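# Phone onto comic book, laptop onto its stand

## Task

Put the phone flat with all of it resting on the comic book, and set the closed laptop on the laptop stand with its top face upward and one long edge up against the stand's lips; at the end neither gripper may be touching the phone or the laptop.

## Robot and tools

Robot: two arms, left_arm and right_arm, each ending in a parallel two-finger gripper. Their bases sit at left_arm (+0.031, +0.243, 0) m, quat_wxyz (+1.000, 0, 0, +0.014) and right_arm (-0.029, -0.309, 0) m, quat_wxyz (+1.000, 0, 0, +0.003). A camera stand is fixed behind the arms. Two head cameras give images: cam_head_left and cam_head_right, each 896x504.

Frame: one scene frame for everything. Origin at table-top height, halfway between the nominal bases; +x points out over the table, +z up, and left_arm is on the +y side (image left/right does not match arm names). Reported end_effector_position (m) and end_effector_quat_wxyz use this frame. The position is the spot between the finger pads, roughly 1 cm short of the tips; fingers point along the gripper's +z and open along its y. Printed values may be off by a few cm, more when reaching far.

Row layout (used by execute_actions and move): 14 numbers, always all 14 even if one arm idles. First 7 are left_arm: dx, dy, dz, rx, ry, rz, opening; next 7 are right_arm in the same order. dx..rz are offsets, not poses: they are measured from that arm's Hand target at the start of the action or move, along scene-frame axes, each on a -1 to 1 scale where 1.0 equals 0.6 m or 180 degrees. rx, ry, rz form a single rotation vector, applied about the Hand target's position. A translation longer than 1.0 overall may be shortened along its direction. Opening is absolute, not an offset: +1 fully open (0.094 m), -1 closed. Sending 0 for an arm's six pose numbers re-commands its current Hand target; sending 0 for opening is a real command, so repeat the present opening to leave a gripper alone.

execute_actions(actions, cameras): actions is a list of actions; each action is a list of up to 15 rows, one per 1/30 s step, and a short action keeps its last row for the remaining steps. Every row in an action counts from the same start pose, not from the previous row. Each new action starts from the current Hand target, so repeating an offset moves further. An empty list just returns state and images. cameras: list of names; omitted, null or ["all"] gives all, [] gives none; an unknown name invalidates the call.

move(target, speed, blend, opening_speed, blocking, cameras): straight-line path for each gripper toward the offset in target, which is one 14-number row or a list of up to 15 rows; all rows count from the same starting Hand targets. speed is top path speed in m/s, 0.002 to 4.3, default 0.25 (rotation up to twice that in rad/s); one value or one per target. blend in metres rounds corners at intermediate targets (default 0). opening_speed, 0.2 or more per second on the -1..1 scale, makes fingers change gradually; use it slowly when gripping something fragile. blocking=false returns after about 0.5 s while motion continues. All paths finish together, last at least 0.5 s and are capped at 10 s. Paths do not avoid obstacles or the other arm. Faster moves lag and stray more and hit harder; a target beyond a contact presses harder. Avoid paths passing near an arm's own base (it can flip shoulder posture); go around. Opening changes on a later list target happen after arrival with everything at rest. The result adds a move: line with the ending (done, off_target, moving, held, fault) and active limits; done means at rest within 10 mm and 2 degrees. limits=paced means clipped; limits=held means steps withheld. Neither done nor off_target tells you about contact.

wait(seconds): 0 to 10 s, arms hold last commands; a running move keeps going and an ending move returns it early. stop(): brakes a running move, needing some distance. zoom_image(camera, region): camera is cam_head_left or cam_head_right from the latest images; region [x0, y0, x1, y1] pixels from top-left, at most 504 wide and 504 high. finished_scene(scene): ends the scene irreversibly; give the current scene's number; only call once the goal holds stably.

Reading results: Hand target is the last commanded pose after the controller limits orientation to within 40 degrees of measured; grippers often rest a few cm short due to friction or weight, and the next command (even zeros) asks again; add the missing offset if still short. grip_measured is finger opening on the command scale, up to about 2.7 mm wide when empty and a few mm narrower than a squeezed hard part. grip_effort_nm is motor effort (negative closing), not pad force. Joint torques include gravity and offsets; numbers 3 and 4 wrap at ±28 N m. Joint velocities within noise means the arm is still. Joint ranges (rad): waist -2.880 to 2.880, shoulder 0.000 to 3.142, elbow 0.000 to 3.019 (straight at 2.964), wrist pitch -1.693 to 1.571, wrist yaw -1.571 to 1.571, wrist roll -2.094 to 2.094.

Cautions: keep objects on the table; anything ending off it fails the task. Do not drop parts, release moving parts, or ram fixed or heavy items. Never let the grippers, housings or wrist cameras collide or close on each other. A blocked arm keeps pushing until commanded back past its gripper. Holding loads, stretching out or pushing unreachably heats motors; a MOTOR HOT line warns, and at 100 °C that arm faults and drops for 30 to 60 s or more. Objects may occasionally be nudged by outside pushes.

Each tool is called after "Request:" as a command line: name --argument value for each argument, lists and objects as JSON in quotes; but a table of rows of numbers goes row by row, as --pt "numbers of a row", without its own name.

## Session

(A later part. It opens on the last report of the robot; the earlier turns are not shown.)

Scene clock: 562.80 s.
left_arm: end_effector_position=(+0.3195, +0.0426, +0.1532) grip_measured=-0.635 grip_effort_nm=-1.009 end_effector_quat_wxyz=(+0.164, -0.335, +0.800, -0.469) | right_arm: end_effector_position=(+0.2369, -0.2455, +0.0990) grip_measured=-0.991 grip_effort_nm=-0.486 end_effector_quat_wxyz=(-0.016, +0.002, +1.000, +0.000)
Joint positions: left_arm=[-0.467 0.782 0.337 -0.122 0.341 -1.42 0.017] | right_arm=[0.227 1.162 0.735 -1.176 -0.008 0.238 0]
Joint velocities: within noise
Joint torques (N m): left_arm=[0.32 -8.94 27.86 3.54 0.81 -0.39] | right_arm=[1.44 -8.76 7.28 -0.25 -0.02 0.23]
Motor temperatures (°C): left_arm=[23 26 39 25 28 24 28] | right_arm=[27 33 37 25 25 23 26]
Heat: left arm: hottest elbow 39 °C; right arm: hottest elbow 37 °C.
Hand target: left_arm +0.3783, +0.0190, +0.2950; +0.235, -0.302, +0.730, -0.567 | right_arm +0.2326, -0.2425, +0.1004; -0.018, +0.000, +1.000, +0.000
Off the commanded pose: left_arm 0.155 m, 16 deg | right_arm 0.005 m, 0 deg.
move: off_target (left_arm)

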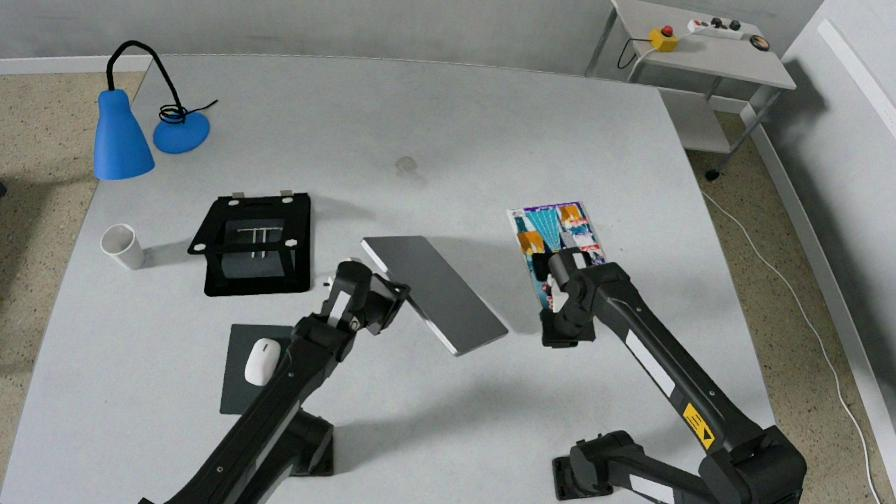

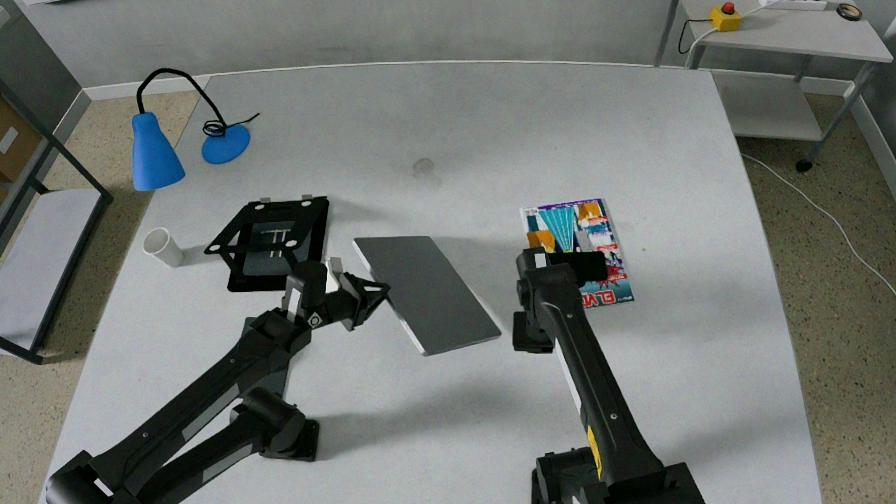

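Request:
move --pt "0.0 0.0 0.0 0 0 0 -0.95 0.0 0.0 0.0 0 0 0 -1" --speed '[0.1]'

Scene clock: 568.73 s.
left_arm: end_effector_position=(+0.3157, +0.0448, +0.1593) grip_measured=-0.635 grip_effort_nm=-1.009 end_effector_quat_wxyz=(+0.166, -0.334, +0.798, -0.473) | right_arm: end_effector_position=(+0.2369, -0.2455, +0.0990) grip_measured=-0.991 grip_effort_nm=-0.486 end_effector_quat_wxyz=(-0.016, +0.002, +1.000, +0.000)
Joint positions: left_arm=[-0.463 0.746 0.337 -0.149 0.347 -1.421 0.017] | right_arm=[0.227 1.162 0.735 -1.176 -0.008 0.238 0]
Joint velocities: within noise
Joint torques (N m): left_arm=[0.03 -6.77 27.92 4.22 0.69 -0.38] | right_arm=[1.49 -8.76 7.27 -0.24 -0.02 0.22]
Motor temperatures (°C): left_arm=[23 26 45 24 29 24 28] | right_arm=[27 33 37 25 25 23 26]
Heat: left arm: hottest elbow 45 °C; right arm: hottest elbow 37 °C.
Hand target: left_arm +0.3784, +0.0191, +0.2950; +0.235, -0.302, +0.730, -0.567 | right_arm +0.2326, -0.2425, +0.1004; -0.018, +0.000, +1.000, +0.000
Off the commanded pose: left_arm 0.152 m, 16 deg | right_arm 0.005 m, 0 deg.
move: off_target (left_arm)

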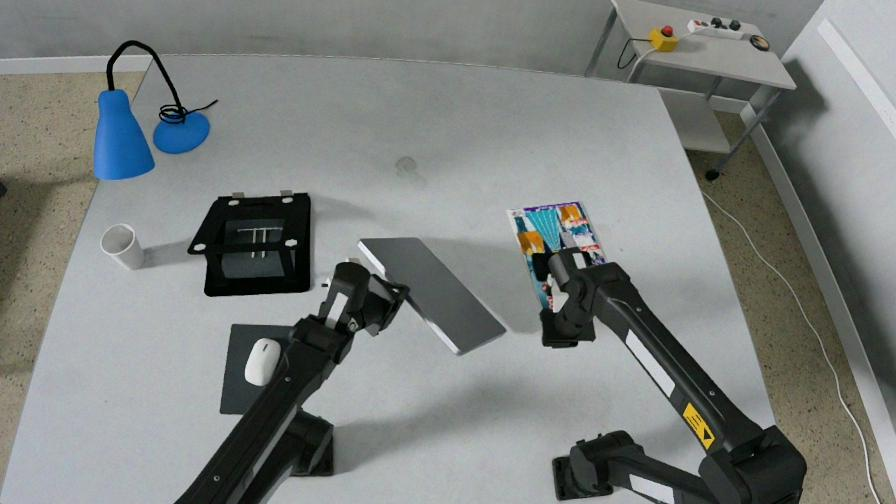

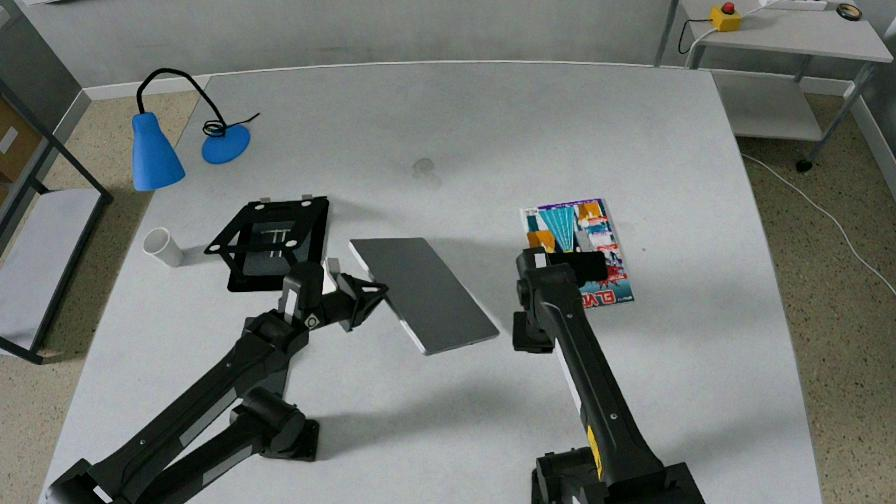

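Request:
execute_actions --actions '[]'

Scene clock: 585.87 s.
left_arm: end_effector_position=(+0.3157, +0.0448, +0.1593) grip_measured=-0.635 grip_effort_nm=-1.009 end_effector_quat_wxyz=(+0.166, -0.334, +0.798, -0.473) | right_arm: end_effector_position=(+0.2369, -0.2455, +0.0990) grip_measured=-0.991 grip_effort_nm=-0.481 end_effector_quat_wxyz=(-0.016, +0.002, +1.000, +0.000)
Joint positions: left_arm=[-0.463 0.746 0.337 -0.149 0.347 -1.421 0.017] | right_arm=[0.227 1.162 0.735 -1.176 -0.008 0.238 0]
Joint velocities: within noise
Joint torques (N m): left_arm=[0.15 -7.47 28 3.95 0.68 -0.45] | right_arm=[1.49 -8.76 7.28 -0.2 -0.02 0.22]
Motor temperatures (°C): left_arm=[23 26 57 25 29 24 28] | right_arm=[27 32 36 25 25 23 26]
Heat: left arm: hottest elbow 57 °C; right arm: hottest elbow 36 °C.
Hand target: left_arm +0.3783, +0.0190, +0.2950; +0.235, -0.302, +0.730, -0.567 | right_arm +0.2326, -0.2425, +0.1004; -0.018, +0.000, +1.000, +0.000
Tool commands: left_gripper/opening=-0.95 right_gripper/opening=-1.0
Off the commanded pose: left_arm 0.152 m, 16 deg | right_arm 0.005 m, 0 deg.

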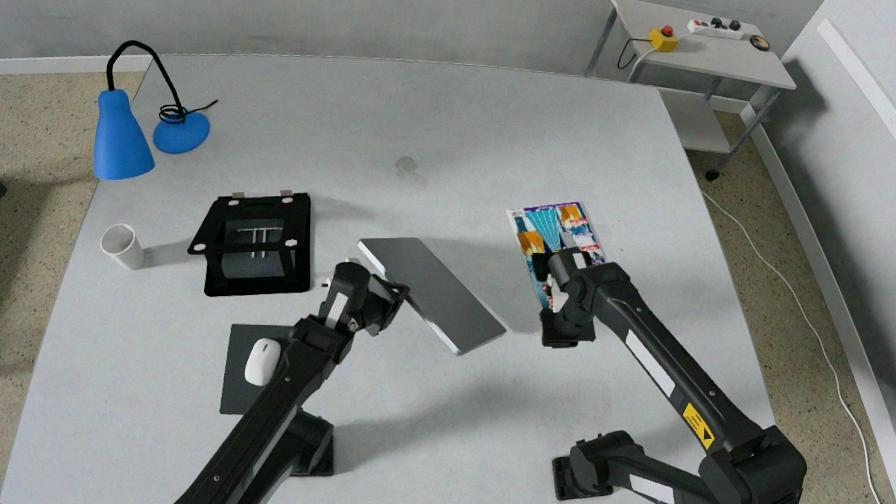

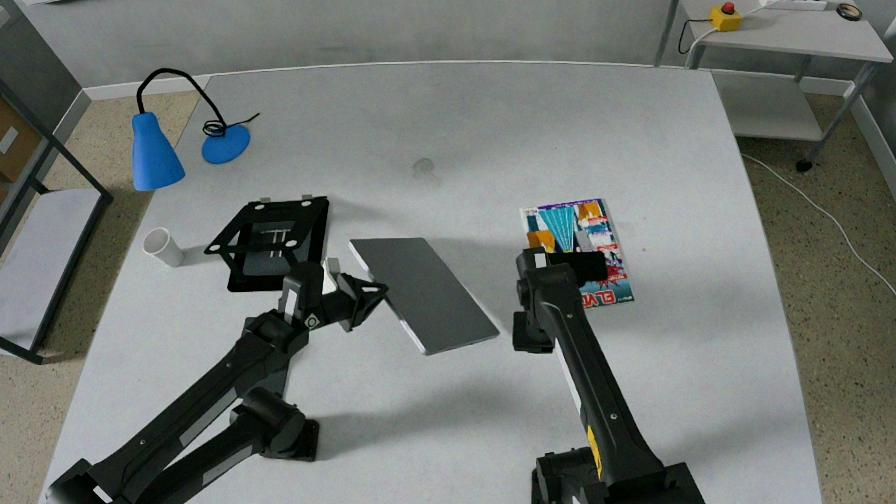

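Request:
move --target '[0.07,0.02,-0.125,0,0,0.083,-0.95,0,0,0,0,0,0,-1]' --speed 0.1

Scene clock: 600.67 s.
left_arm: end_effector_position=(+0.3809, +0.0551, +0.1380) grip_measured=-0.639 grip_effort_nm=-1.013 end_effector_quat_wxyz=(+0.264, -0.419, +0.741, -0.453) | right_arm: end_effector_position=(+0.2369, -0.2455, +0.0990) grip_measured=-0.991 grip_effort_nm=-0.491 end_effector_quat_wxyz=(-0.016, +0.002, +1.000, +0.000)
Joint positions: left_arm=[-0.494 1.005 0.337 0.201 0.057 -1.529 0.017] | right_arm=[0.227 1.162 0.735 -1.176 -0.008 0.238 0]
Joint velocities: within noise
Joint torques (N m): left_arm=[-2.32 -7.65 18.26 5.16 -0.28 -0.24] | right_arm=[1.38 -8.76 7.3 -0.21 -0.02 0.22]
Motor temperatures (°C): left_arm=[23 26 63 25 29 24 28] | right_arm=[27 32 36 25 25 23 26]
Heat: left arm: hottest elbow 63 °C; right arm: hottest elbow 36 °C.
Hand target: left_arm +0.4203, +0.0311, +0.2201; +0.306, -0.395, +0.684, -0.532 | right_arm +0.2326, -0.2425, +0.1004; -0.018, +0.000, +1.000, +0.000
Off the commanded pose: left_arm 0.094 m, 12 deg | right_arm 0.005 m, 0 deg.
move: off_target (left_arm)

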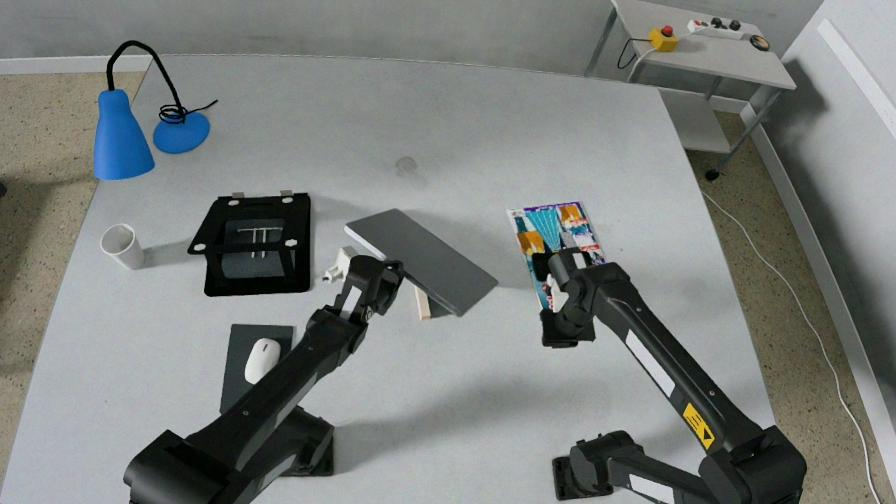

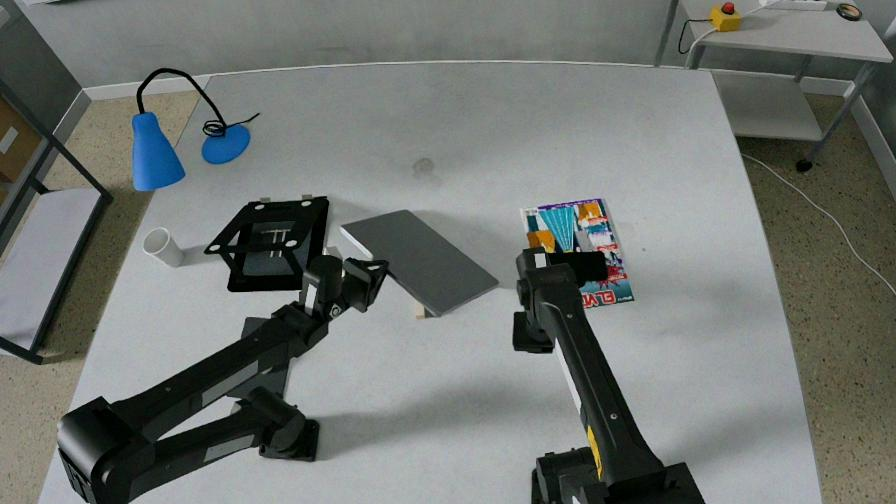

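Request:
move --target '[0.11,0.06,0.07,0,0,0.14,-0.95,0,0,0,0,0,0,-1]' --speed 0.1

Scene clock: 606.23 s.
left_arm: end_effector_position=(+0.4219, +0.0985, +0.1471) grip_measured=-0.641 grip_effort_nm=-1.004 end_effector_quat_wxyz=(+0.372, -0.551, +0.657, -0.356) | right_arm: end_effector_position=(+0.2369, -0.2455, +0.0990) grip_measured=-0.991 grip_effort_nm=-0.486 end_effector_quat_wxyz=(-0.016, +0.002, +1.000, +0.000)
Joint positions: left_arm=[-0.541 1.084 0.437 0.114 -0.392 -1.683 0.017] | right_arm=[0.227 1.162 0.735 -1.176 -0.008 0.238 0]
Joint velocities: within noise
Joint torques (N m): left_arm=[-2.02 -11.34 25.18 3.45 -1.08 0] | right_arm=[1.44 -8.82 7.25 -0.24 -0.02 0.22]
Motor temperatures (°C): left_arm=[23 26 62 25 29 24 28] | right_arm=[27 32 36 25 24 23 26]
Heat: left arm: hottest elbow 62 °C; right arm: hottest elbow 36 °C.
Hand target: left_arm +0.4864, +0.0671, +0.2622; +0.415, -0.534, +0.581, -0.452 | right_arm +0.2326, -0.2425, +0.1004; -0.018, +0.000, +1.000, +0.000
Off the commanded pose: left_arm 0.135 m, 15 deg | right_arm 0.005 m, 0 deg.
move: off_target (left_arm)

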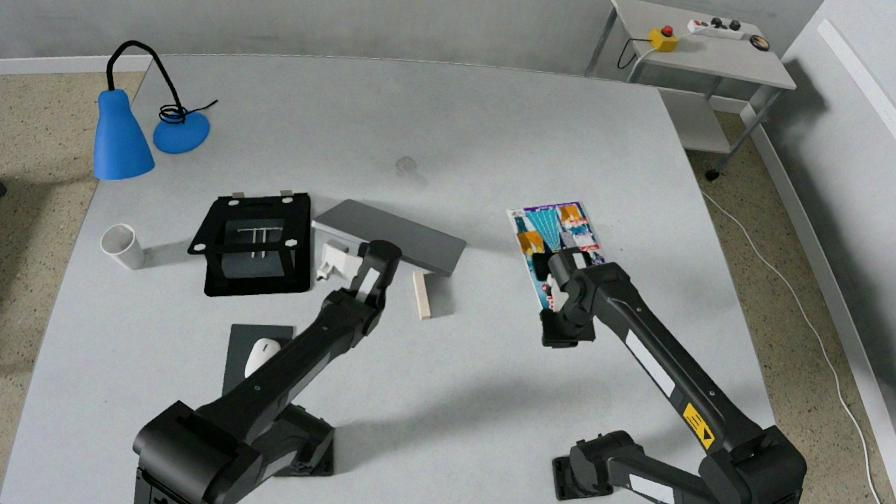

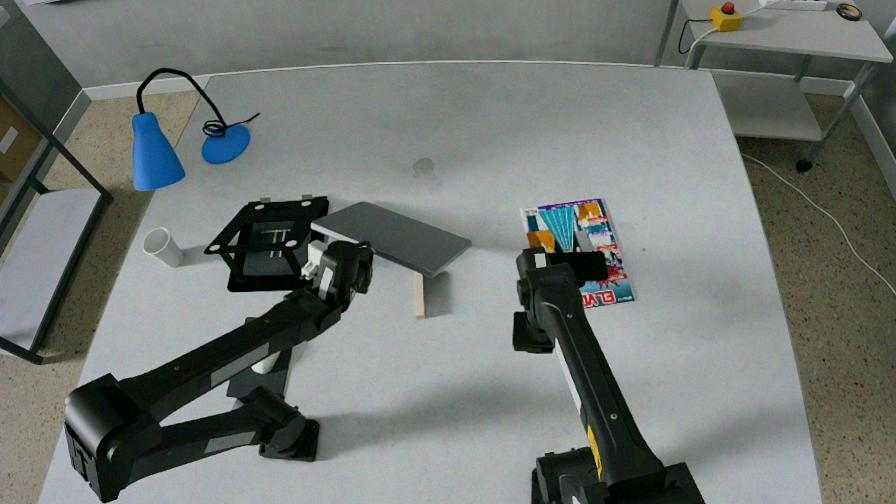

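Request:
zoom_image --camera "cam_head_left" --region '[190, 170, 490, 340]'

Request:
zoom_image --camera "cam_head_right" --region '[190, 170, 490, 340]'

Scaled by 1.680.

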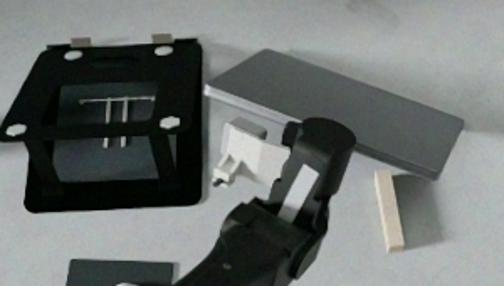

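Scaled by 1.680.

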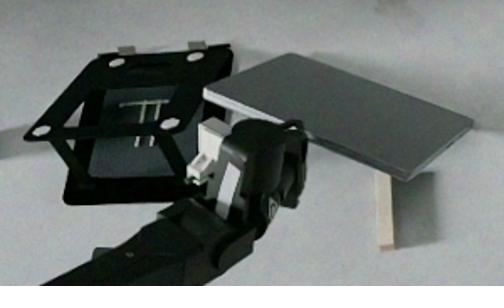

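Request:
move --target '[0.1,-0.045,0.05,0.01,-0.05,0.161,-0.95,0,0,0,0,0,0,-1]' --speed 0.1

Scene clock: 620.63 s.
left_arm: end_effector_position=(+0.4925, +0.0789, +0.1703) grip_measured=-0.642 grip_effort_nm=-1.009 end_effector_quat_wxyz=(+0.557, -0.601, +0.519, -0.242) | right_arm: end_effector_position=(+0.2369, -0.2455, +0.0990) grip_measured=-0.991 grip_effort_nm=-0.486 end_effector_quat_wxyz=(-0.016, +0.002, +1.000, +0.000)
Joint positions: left_arm=[-0.679 1.46 0.709 0.213 -1.035 -1.742 0.017] | right_arm=[0.227 1.162 0.735 -1.176 -0.008 0.238 0]
Joint velocities: within noise
Joint torques (N m): left_arm=[-1.67 -18.32 24.34 4.97 -1.74 -0.09] | right_arm=[1.38 -8.76 7.27 -0.23 -0.02 0.22]
Motor temperatures (°C): left_arm=[23 26 62 25 30 24 29] | right_arm=[26 32 36 25 24 23 26]
Heat: left arm: hottest elbow 62 °C; right arm: hottest elbow 36 °C.
Hand target: left_arm +0.5464, +0.0401, +0.2922; +0.567, -0.619, +0.402, -0.365 | right_arm +0.2326, -0.2425, +0.1004; -0.018, +0.000, +1.000, +0.000
Off the commanded pose: left_arm 0.139 m, 20 deg | right_arm 0.005 m, 0 deg.
move: off_target (left_arm)

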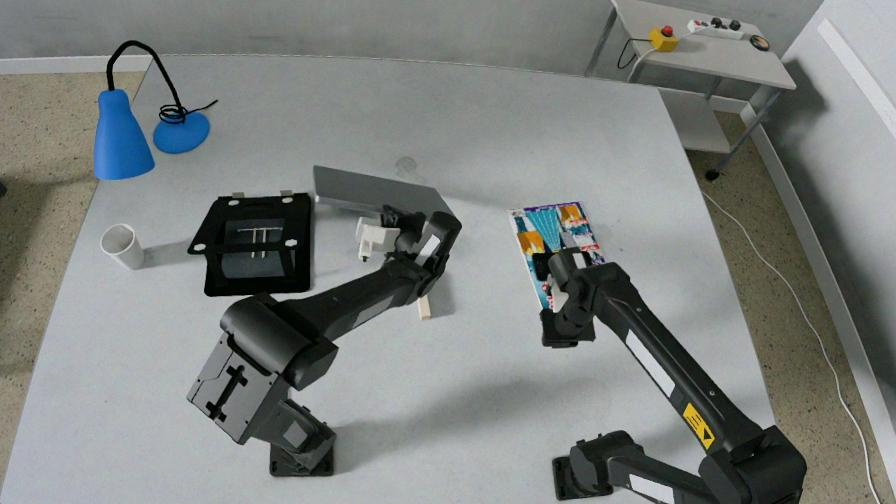

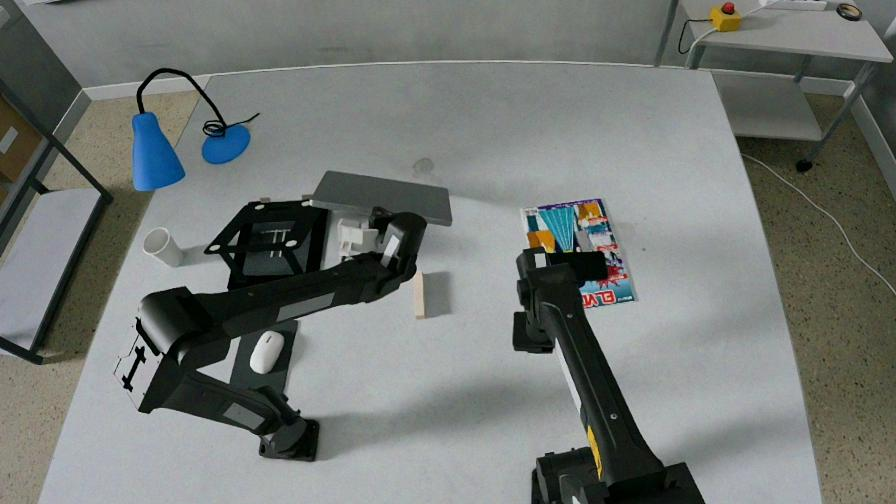

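Request:
zoom_image --camera "cam_head_left" --region '[190, 140, 490, 310]'

Request:
zoom_image --camera "cam_head_right" --region '[190, 140, 490, 310]'

Scaled by 1.680.

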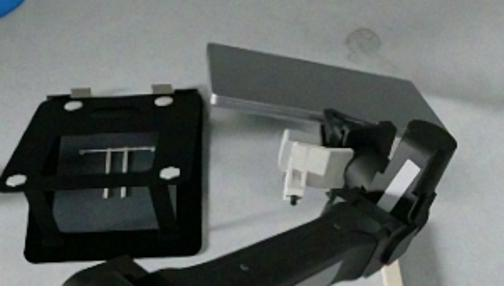

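Scaled by 1.680.

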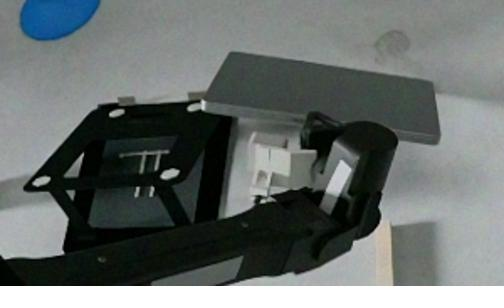

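Request:
move --target '[0,0.15,0.02,0,0,0.11,-0.95,0,0,0,0,0,0,-1]' --speed 0.1

Request:
zoom_image --camera "cam_head_left" --region '[190, 140, 490, 310]'

Request:
zoom_image --camera "cam_head_right" --region '[190, 140, 490, 310]'

Scene clock: 637.53 s.
left_arm: end_effector_position=(+0.4972, +0.1475, +0.1892) grip_measured=-0.641 grip_effort_nm=-1.009 end_effector_quat_wxyz=(+0.618, -0.647, +0.419, -0.156) | right_arm: end_effector_position=(+0.2369, -0.2455, +0.0990) grip_measured=-0.991 grip_effort_nm=-0.481 end_effector_quat_wxyz=(-0.016, +0.002, +1.000, +0.000)
Joint positions: left_arm=[-0.583 1.472 0.762 0.086 -1.245 -1.842 0.017] | right_arm=[0.227 1.162 0.735 -1.176 -0.008 0.238 0]
Joint velocities: within noise
Joint torques (N m): left_arm=[-0.09 -17.85 24.69 2.8 -2.21 -0.46] | right_arm=[1.49 -8.76 7.27 -0.23 -0.03 0.22]
Motor temperatures (°C): left_arm=[23 26 58 25 33 24 29] | right_arm=[26 32 36 25 24 23 26]
Heat: left arm: hottest elbow 58 °C; right arm: hottest elbow 36 °C.
Hand target: left_arm +0.5464, +0.1300, +0.3041; +0.621, -0.679, +0.290, -0.262 | right_arm +0.2326, -0.2425, +0.1004; -0.018, +0.000, +1.000, +0.000
Off the commanded pose: left_arm 0.126 m, 19 deg | right_arm 0.005 m, 0 deg.
move: off_target (left_arm)

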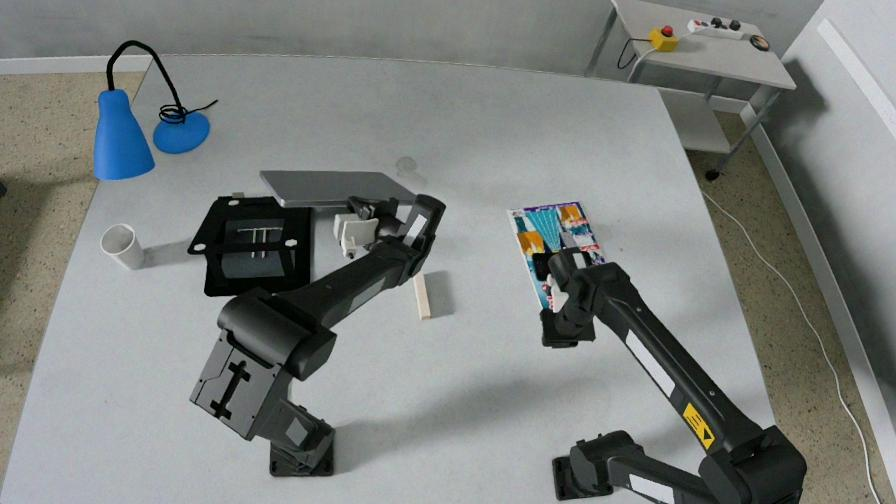

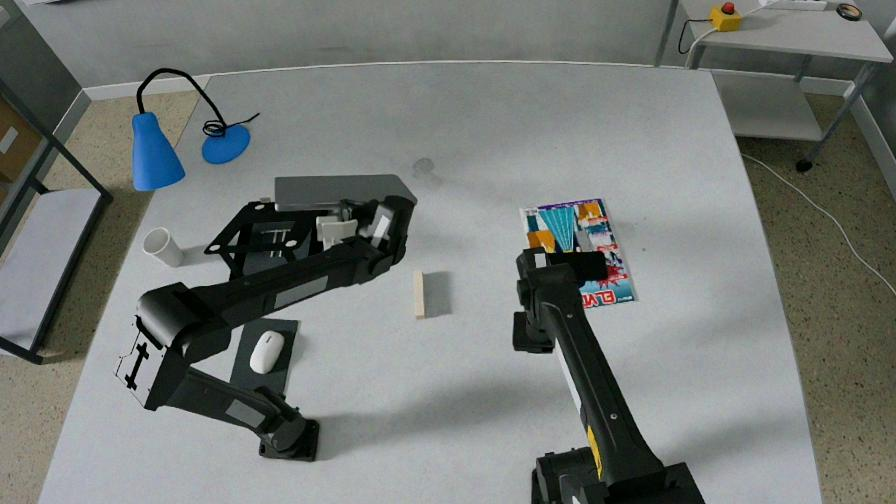

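Scaled by 1.680.

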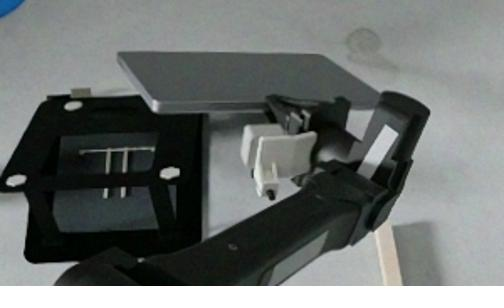

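Scaled by 1.680.

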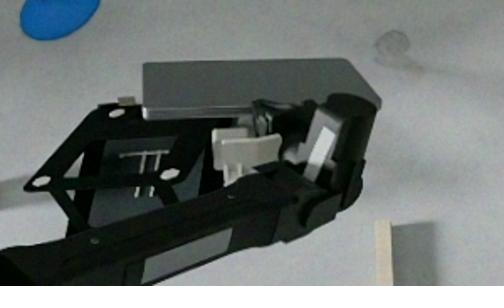

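Request:
move --target '[-0.02,0.42,0.01,0,0,0.03,-0.95,0,0,0,0,0,0,-1]' --speed 0.1

Request:
zoom_image --camera "cam_head_left" --region '[140, 140, 440, 310]'

Request:
zoom_image --camera "cam_head_right" --region '[140, 140, 440, 310]'

Scene clock: 644.37 s.
left_arm: end_effector_position=(+0.5174, +0.3746, +0.1910) grip_measured=-0.640 grip_effort_nm=-1.013 end_effector_quat_wxyz=(-0.577, +0.714, -0.377, +0.124) | right_arm: end_effector_position=(+0.2369, -0.2455, +0.0990) grip_measured=-0.991 grip_effort_nm=-0.481 end_effector_quat_wxyz=(-0.016, +0.002, +1.000, +0.000)
Joint positions: left_arm=[-0.015 1.377 0.701 0.222 -0.806 -1.635 0.017] | right_arm=[0.227 1.162 0.735 -1.176 -0.008 0.238 0]
Joint velocities: within noise
Joint torques (N m): left_arm=[-0.56 -21.01 15.84 5.64 -1.26 -0.26] | right_arm=[1.44 -8.88 7.24 -0.24 -0.02 0.22]
Motor temperatures (°C): left_arm=[23 27 58 25 33 24 29] | right_arm=[26 32 36 25 24 23 26]
Heat: left arm: hottest elbow 58 °C; right arm: hottest elbow 36 °C.
Hand target: left_arm +0.5345, +0.3820, +0.3101; -0.633, +0.692, -0.258, +0.233 | right_arm +0.2326, -0.2425, +0.1004; -0.018, +0.000, +1.000, +0.000
Off the commanded pose: left_arm 0.121 m, 20 deg | right_arm 0.005 m, 0 deg.
move: off_target (left_arm)

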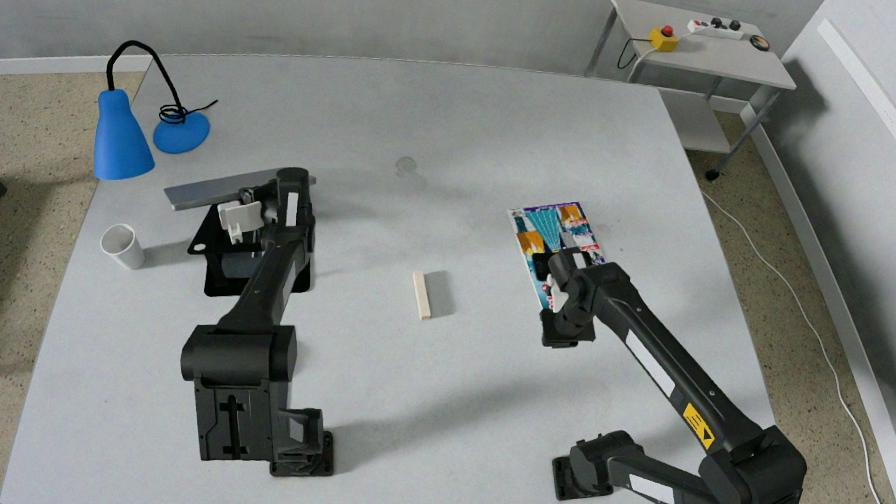

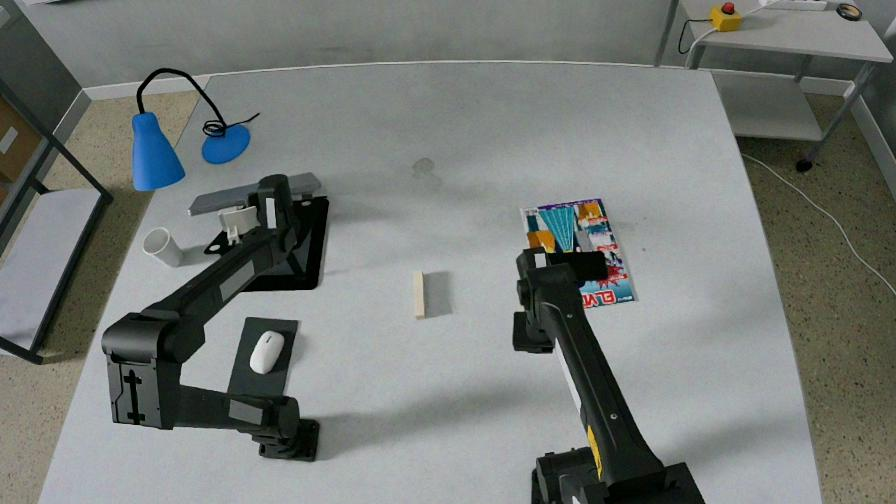

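Scaled by 1.680.

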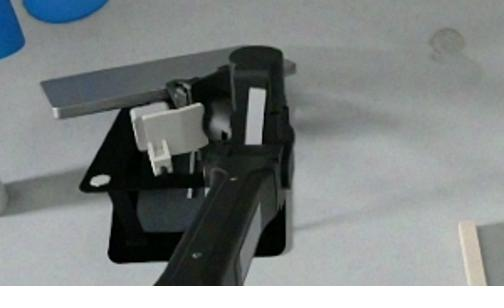

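Scaled by 1.680.

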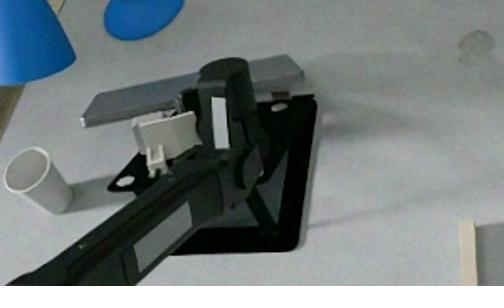

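Request:
move --target '[-0.092,-0.017,-0.015,0.004,-0.05,-0.028,-0.95,0,0,0,0,0,0,-1]' --speed 0.08

Request:
zoom_image --camera "cam_head_left" --region '[140, 140, 440, 310]'

Request:
zoom_image --camera "cam_head_right" --region '[140, 140, 440, 310]'

Scene clock: 660.43 s.
left_arm: end_effector_position=(+0.4659, +0.3647, +0.1887) grip_measured=-0.634 grip_effort_nm=-1.018 end_effector_quat_wxyz=(-0.593, +0.692, -0.357, +0.204) | right_arm: end_effector_position=(+0.2369, -0.2455, +0.0990) grip_measured=-0.991 grip_effort_nm=-0.486 end_effector_quat_wxyz=(-0.016, +0.002, +1.000, +0.000)
Joint positions: left_arm=[-0.013 1.246 0.483 0.474 -0.726 -1.621 0.017] | right_arm=[0.227 1.162 0.735 -1.176 -0.008 0.238 0]
Joint velocities: within noise
Joint torques (N m): left_arm=[-0.5 -18.32 14.68 6.68 -0.69 -0.2] | right_arm=[1.38 -8.82 7.25 -0.23 -0.02 0.23]
Motor temperatures (°C): left_arm=[23 28 56 25 32 24 29] | right_arm=[26 32 36 25 24 23 26]
Heat: left arm: hottest elbow 56 °C; right arm: hottest elbow 36 °C.
Hand target: left_arm +0.4792, +0.3719, +0.3011; -0.645, +0.656, -0.239, +0.312 | right_arm +0.2326, -0.2425, +0.1004; -0.018, +0.000, +1.000, +0.000
Off the commanded pose: left_arm 0.113 m, 20 deg | right_arm 0.005 m, 0 deg.
move: off_target (left_arm)

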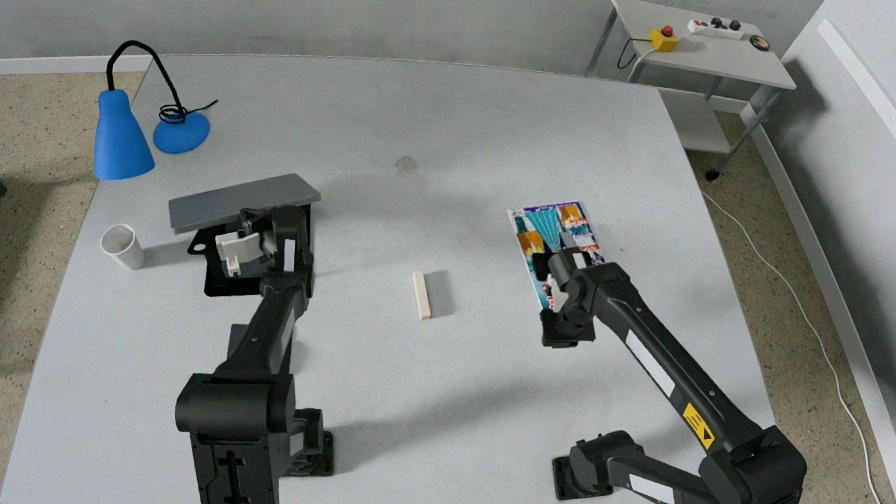

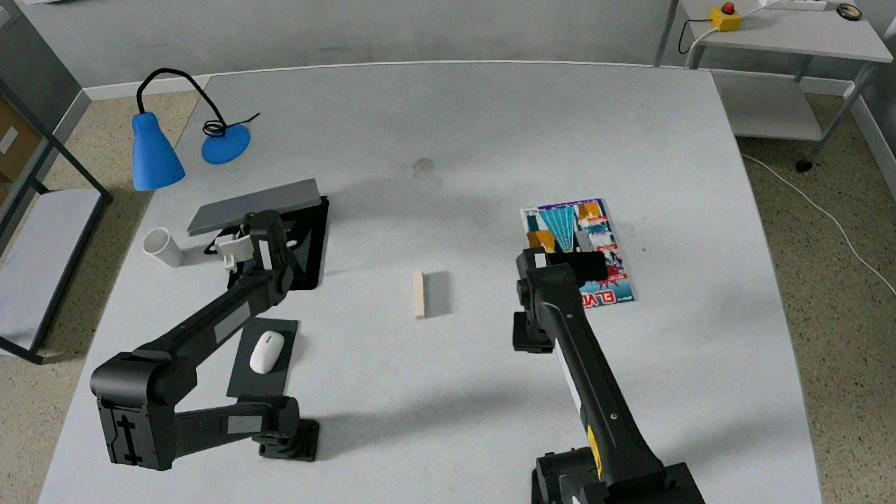

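Scaled by 1.680.

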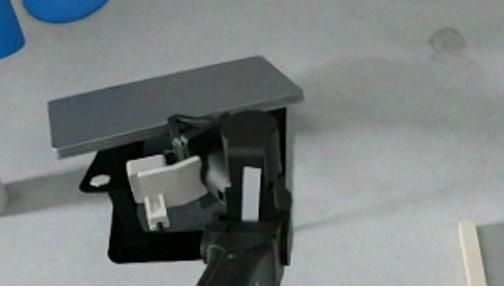

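Scaled by 1.680.

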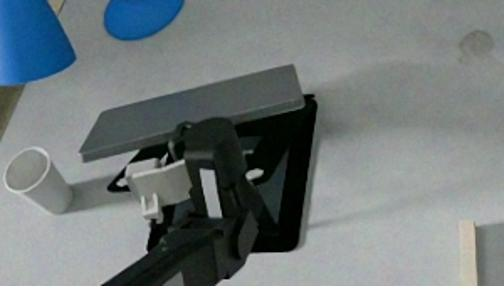

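Request:
move --target '[-0.03,0.03,0,0,0,-0.072,-0.95,0,0,0,0,0,0,-1]' --speed 0.08

Request:
zoom_image --camera "cam_head_left" --region '[140, 140, 440, 310]'

Request:
zoom_image --camera "cam_head_right" --region '[140, 140, 440, 310]'

Scene clock: 668.37 s.
left_arm: end_effector_position=(+0.4481, +0.3808, +0.1869) grip_measured=-0.629 grip_effort_nm=-1.009 end_effector_quat_wxyz=(-0.542, +0.675, -0.404, +0.294) | right_arm: end_effector_position=(+0.2369, -0.2455, +0.0990) grip_measured=-0.991 grip_effort_nm=-0.486 end_effector_quat_wxyz=(-0.016, +0.002, +1.000, +0.000)
Joint positions: left_arm=[0.162 1.126 0.397 0.473 -0.332 -1.614 0.017] | right_arm=[0.227 1.162 0.735 -1.176 -0.008 0.238 0]
Joint velocities: within noise
Joint torques (N m): left_arm=[-0.15 -16.73 16.09 5.22 -0.17 -0.4] | right_arm=[1.44 -8.7 7.24 -0.23 -0.03 0.22]
Motor temperatures (°C): left_arm=[23 28 54 26 31 24 29] | right_arm=[26 32 36 25 24 23 26]
Heat: left arm: hottest elbow 54 °C; right arm: hottest elbow 36 °C.
Hand target: left_arm +0.4612, +0.3898, +0.3011; -0.605, +0.625, -0.312, +0.383 | right_arm +0.2326, -0.2425, +0.1004; -0.018, +0.000, +1.000, +0.000
Off the commanded pose: left_arm 0.115 m, 17 deg | right_arm 0.005 m, 0 deg.
move: off_target (left_arm)

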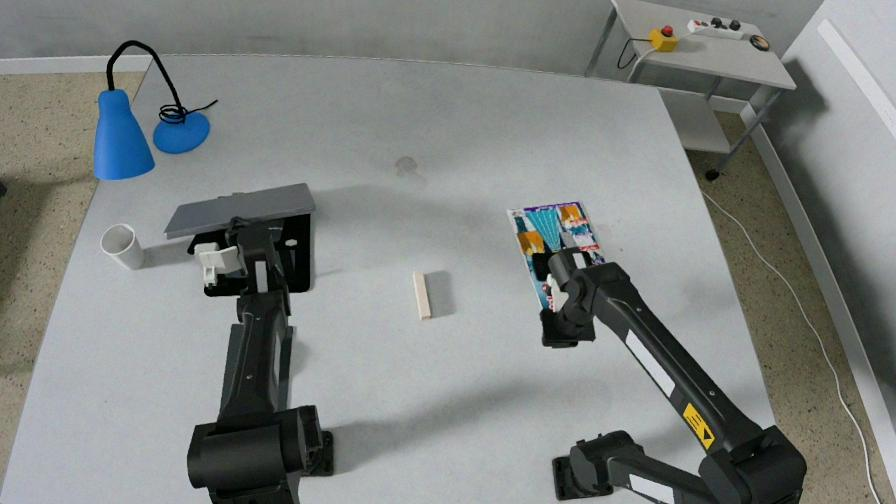

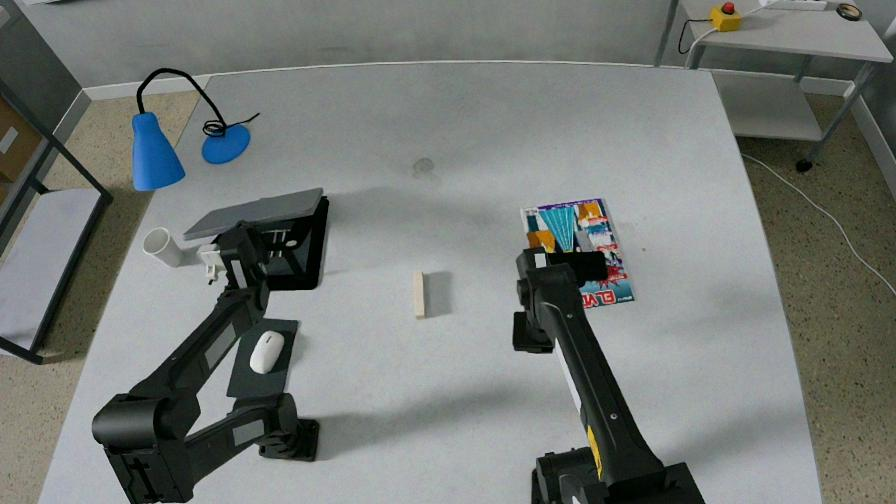

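Scaled by 1.680.

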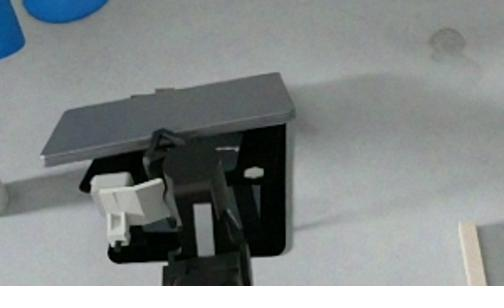

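Scaled by 1.680.

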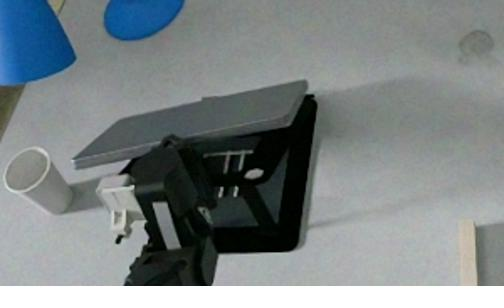

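Request:
move --target '[0,0,-0.04,0.03,0,-0.02,-0.95,0,0,0,0,0,0,-1]' --speed 0.05

Request:
zoom_image --camera "cam_head_left" --region '[140, 140, 440, 310]'

Request:
zoom_image --camera "cam_head_right" --region '[140, 140, 440, 310]'

Scene clock: 677.47 s.
left_arm: end_effector_position=(+0.4399, +0.3784, +0.1732) grip_measured=-0.629 grip_effort_nm=-1.009 end_effector_quat_wxyz=(-0.546, +0.647, -0.434, +0.307) | right_arm: end_effector_position=(+0.2369, -0.2455, +0.0990) grip_measured=-0.991 grip_effort_nm=-0.491 end_effector_quat_wxyz=(-0.016, +0.002, +1.000, +0.000)
Joint positions: left_arm=[0.199 1.149 0.338 0.589 -0.233 -1.544 0.017] | right_arm=[0.227 1.162 0.735 -1.176 -0.008 0.238 0]
Joint velocities: within noise
Joint torques (N m): left_arm=[-0.44 -12.57 14.98 7.75 -0.06 -0.2] | right_arm=[1.44 -8.7 7.3 -0.25 -0.03 0.22]
Motor temperatures (°C): left_arm=[23 28 53 26 30 24 29] | right_arm=[26 32 36 25 24 23 26]
Heat: left arm: hottest elbow 53 °C; right arm: hottest elbow 36 °C.
Hand target: left_arm +0.4612, +0.3899, +0.2771; -0.622, +0.585, -0.349, +0.386 | right_arm +0.2326, -0.2425, +0.1004; -0.018, +0.000, +1.000, +0.000
Off the commanded pose: left_arm 0.107 m, 17 deg | right_arm 0.005 m, 0 deg.
move: off_target (left_arm)

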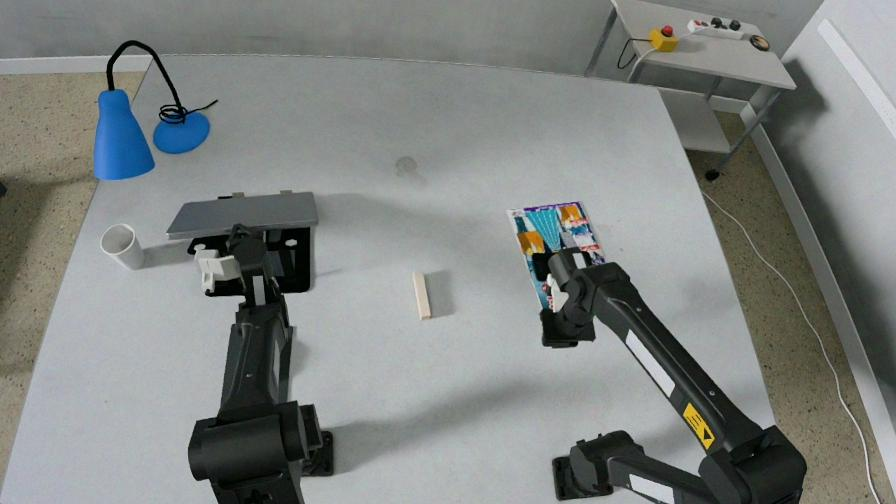

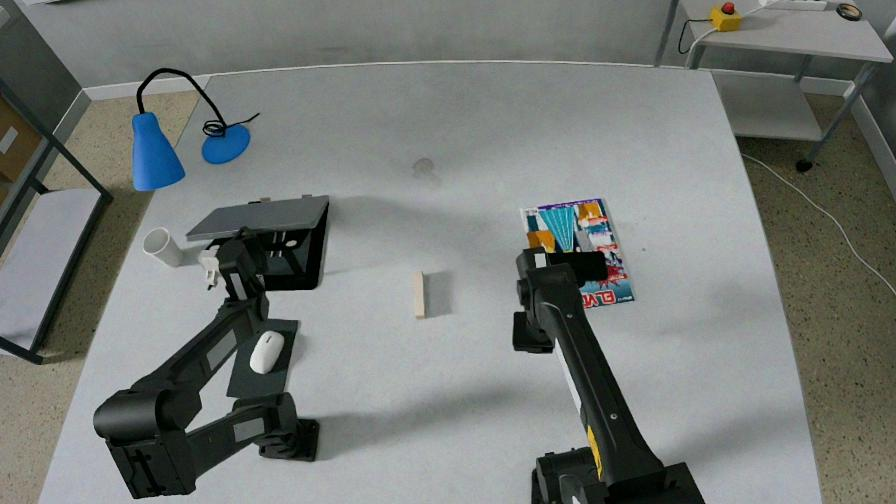

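Scaled by 1.680.

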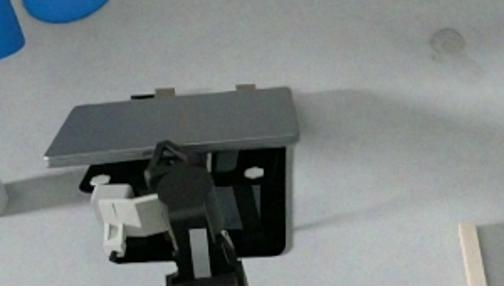

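Scaled by 1.680.

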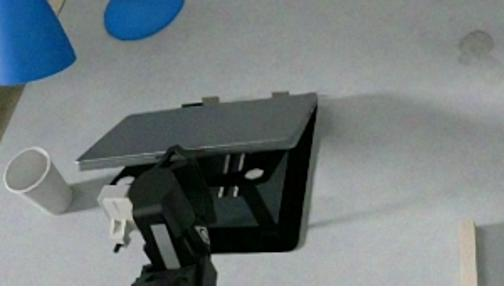

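Request:
move --target '[0.02,0,-0.06,0,0,-0.012,-0.95,0,0,0,0,0,0,-1]' --speed 0.05

Request:
zoom_image --camera "cam_head_left" --region '[140, 140, 440, 310]'

Request:
zoom_image --camera "cam_head_right" --region '[140, 140, 440, 310]'

Scene clock: 684.43 s.
left_arm: end_effector_position=(+0.4511, +0.3786, +0.1767) grip_measured=-0.629 grip_effort_nm=-1.009 end_effector_quat_wxyz=(-0.568, +0.619, -0.415, +0.350) | right_arm: end_effector_position=(+0.2369, -0.2455, +0.0990) grip_measured=-0.991 grip_effort_nm=-0.486 end_effector_quat_wxyz=(-0.016, +0.002, +1.000, +0.000)
Joint positions: left_arm=[0.212 1.26 0.323 0.825 -0.185 -1.553 0.017] | right_arm=[0.227 1.162 0.735 -1.176 -0.008 0.238 0]
Joint velocities: within noise
Joint torques (N m): left_arm=[0.09 -9.52 13.94 5.37 -0.04 -0.11] | right_arm=[1.49 -8.82 7.27 -0.24 -0.03 0.22]
Motor temperatures (°C): left_arm=[23 28 51 26 30 24 29] | right_arm=[26 32 36 25 24 23 26]
Heat: left arm: hottest elbow 51 °C; right arm: hottest elbow 36 °C.
Hand target: left_arm +0.4732, +0.3899, +0.2412; -0.614, +0.579, -0.359, +0.398 | right_arm +0.2326, -0.2425, +0.1004; -0.018, +0.000, +1.000, +0.000
Off the commanded pose: left_arm 0.069 m, 11 deg | right_arm 0.005 m, 0 deg.
move: off_target (left_arm)

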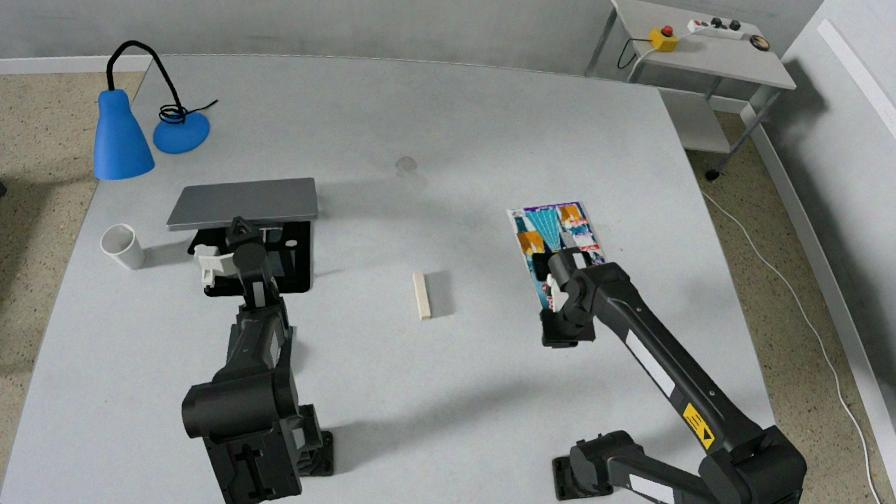

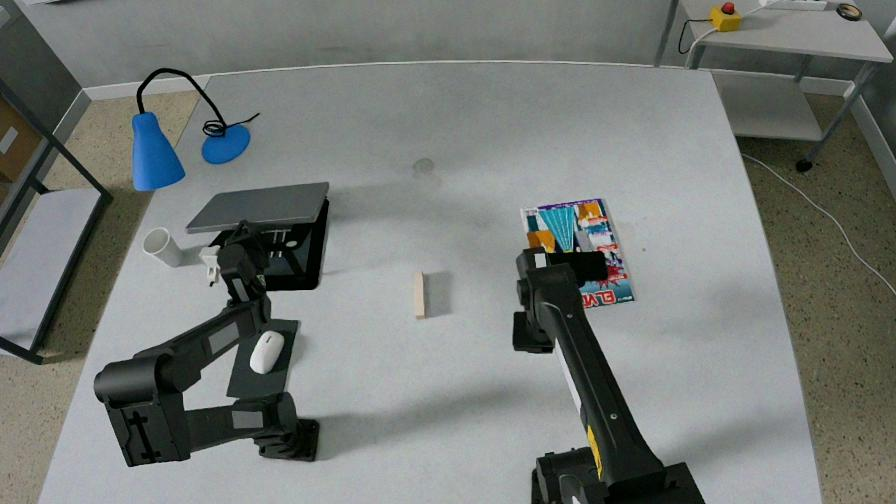

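Scaled by 1.680.

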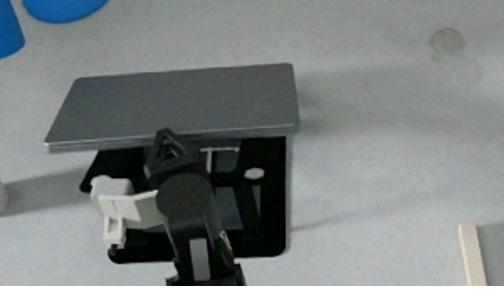

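Scaled by 1.680.

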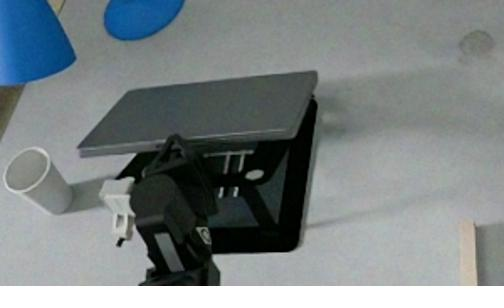

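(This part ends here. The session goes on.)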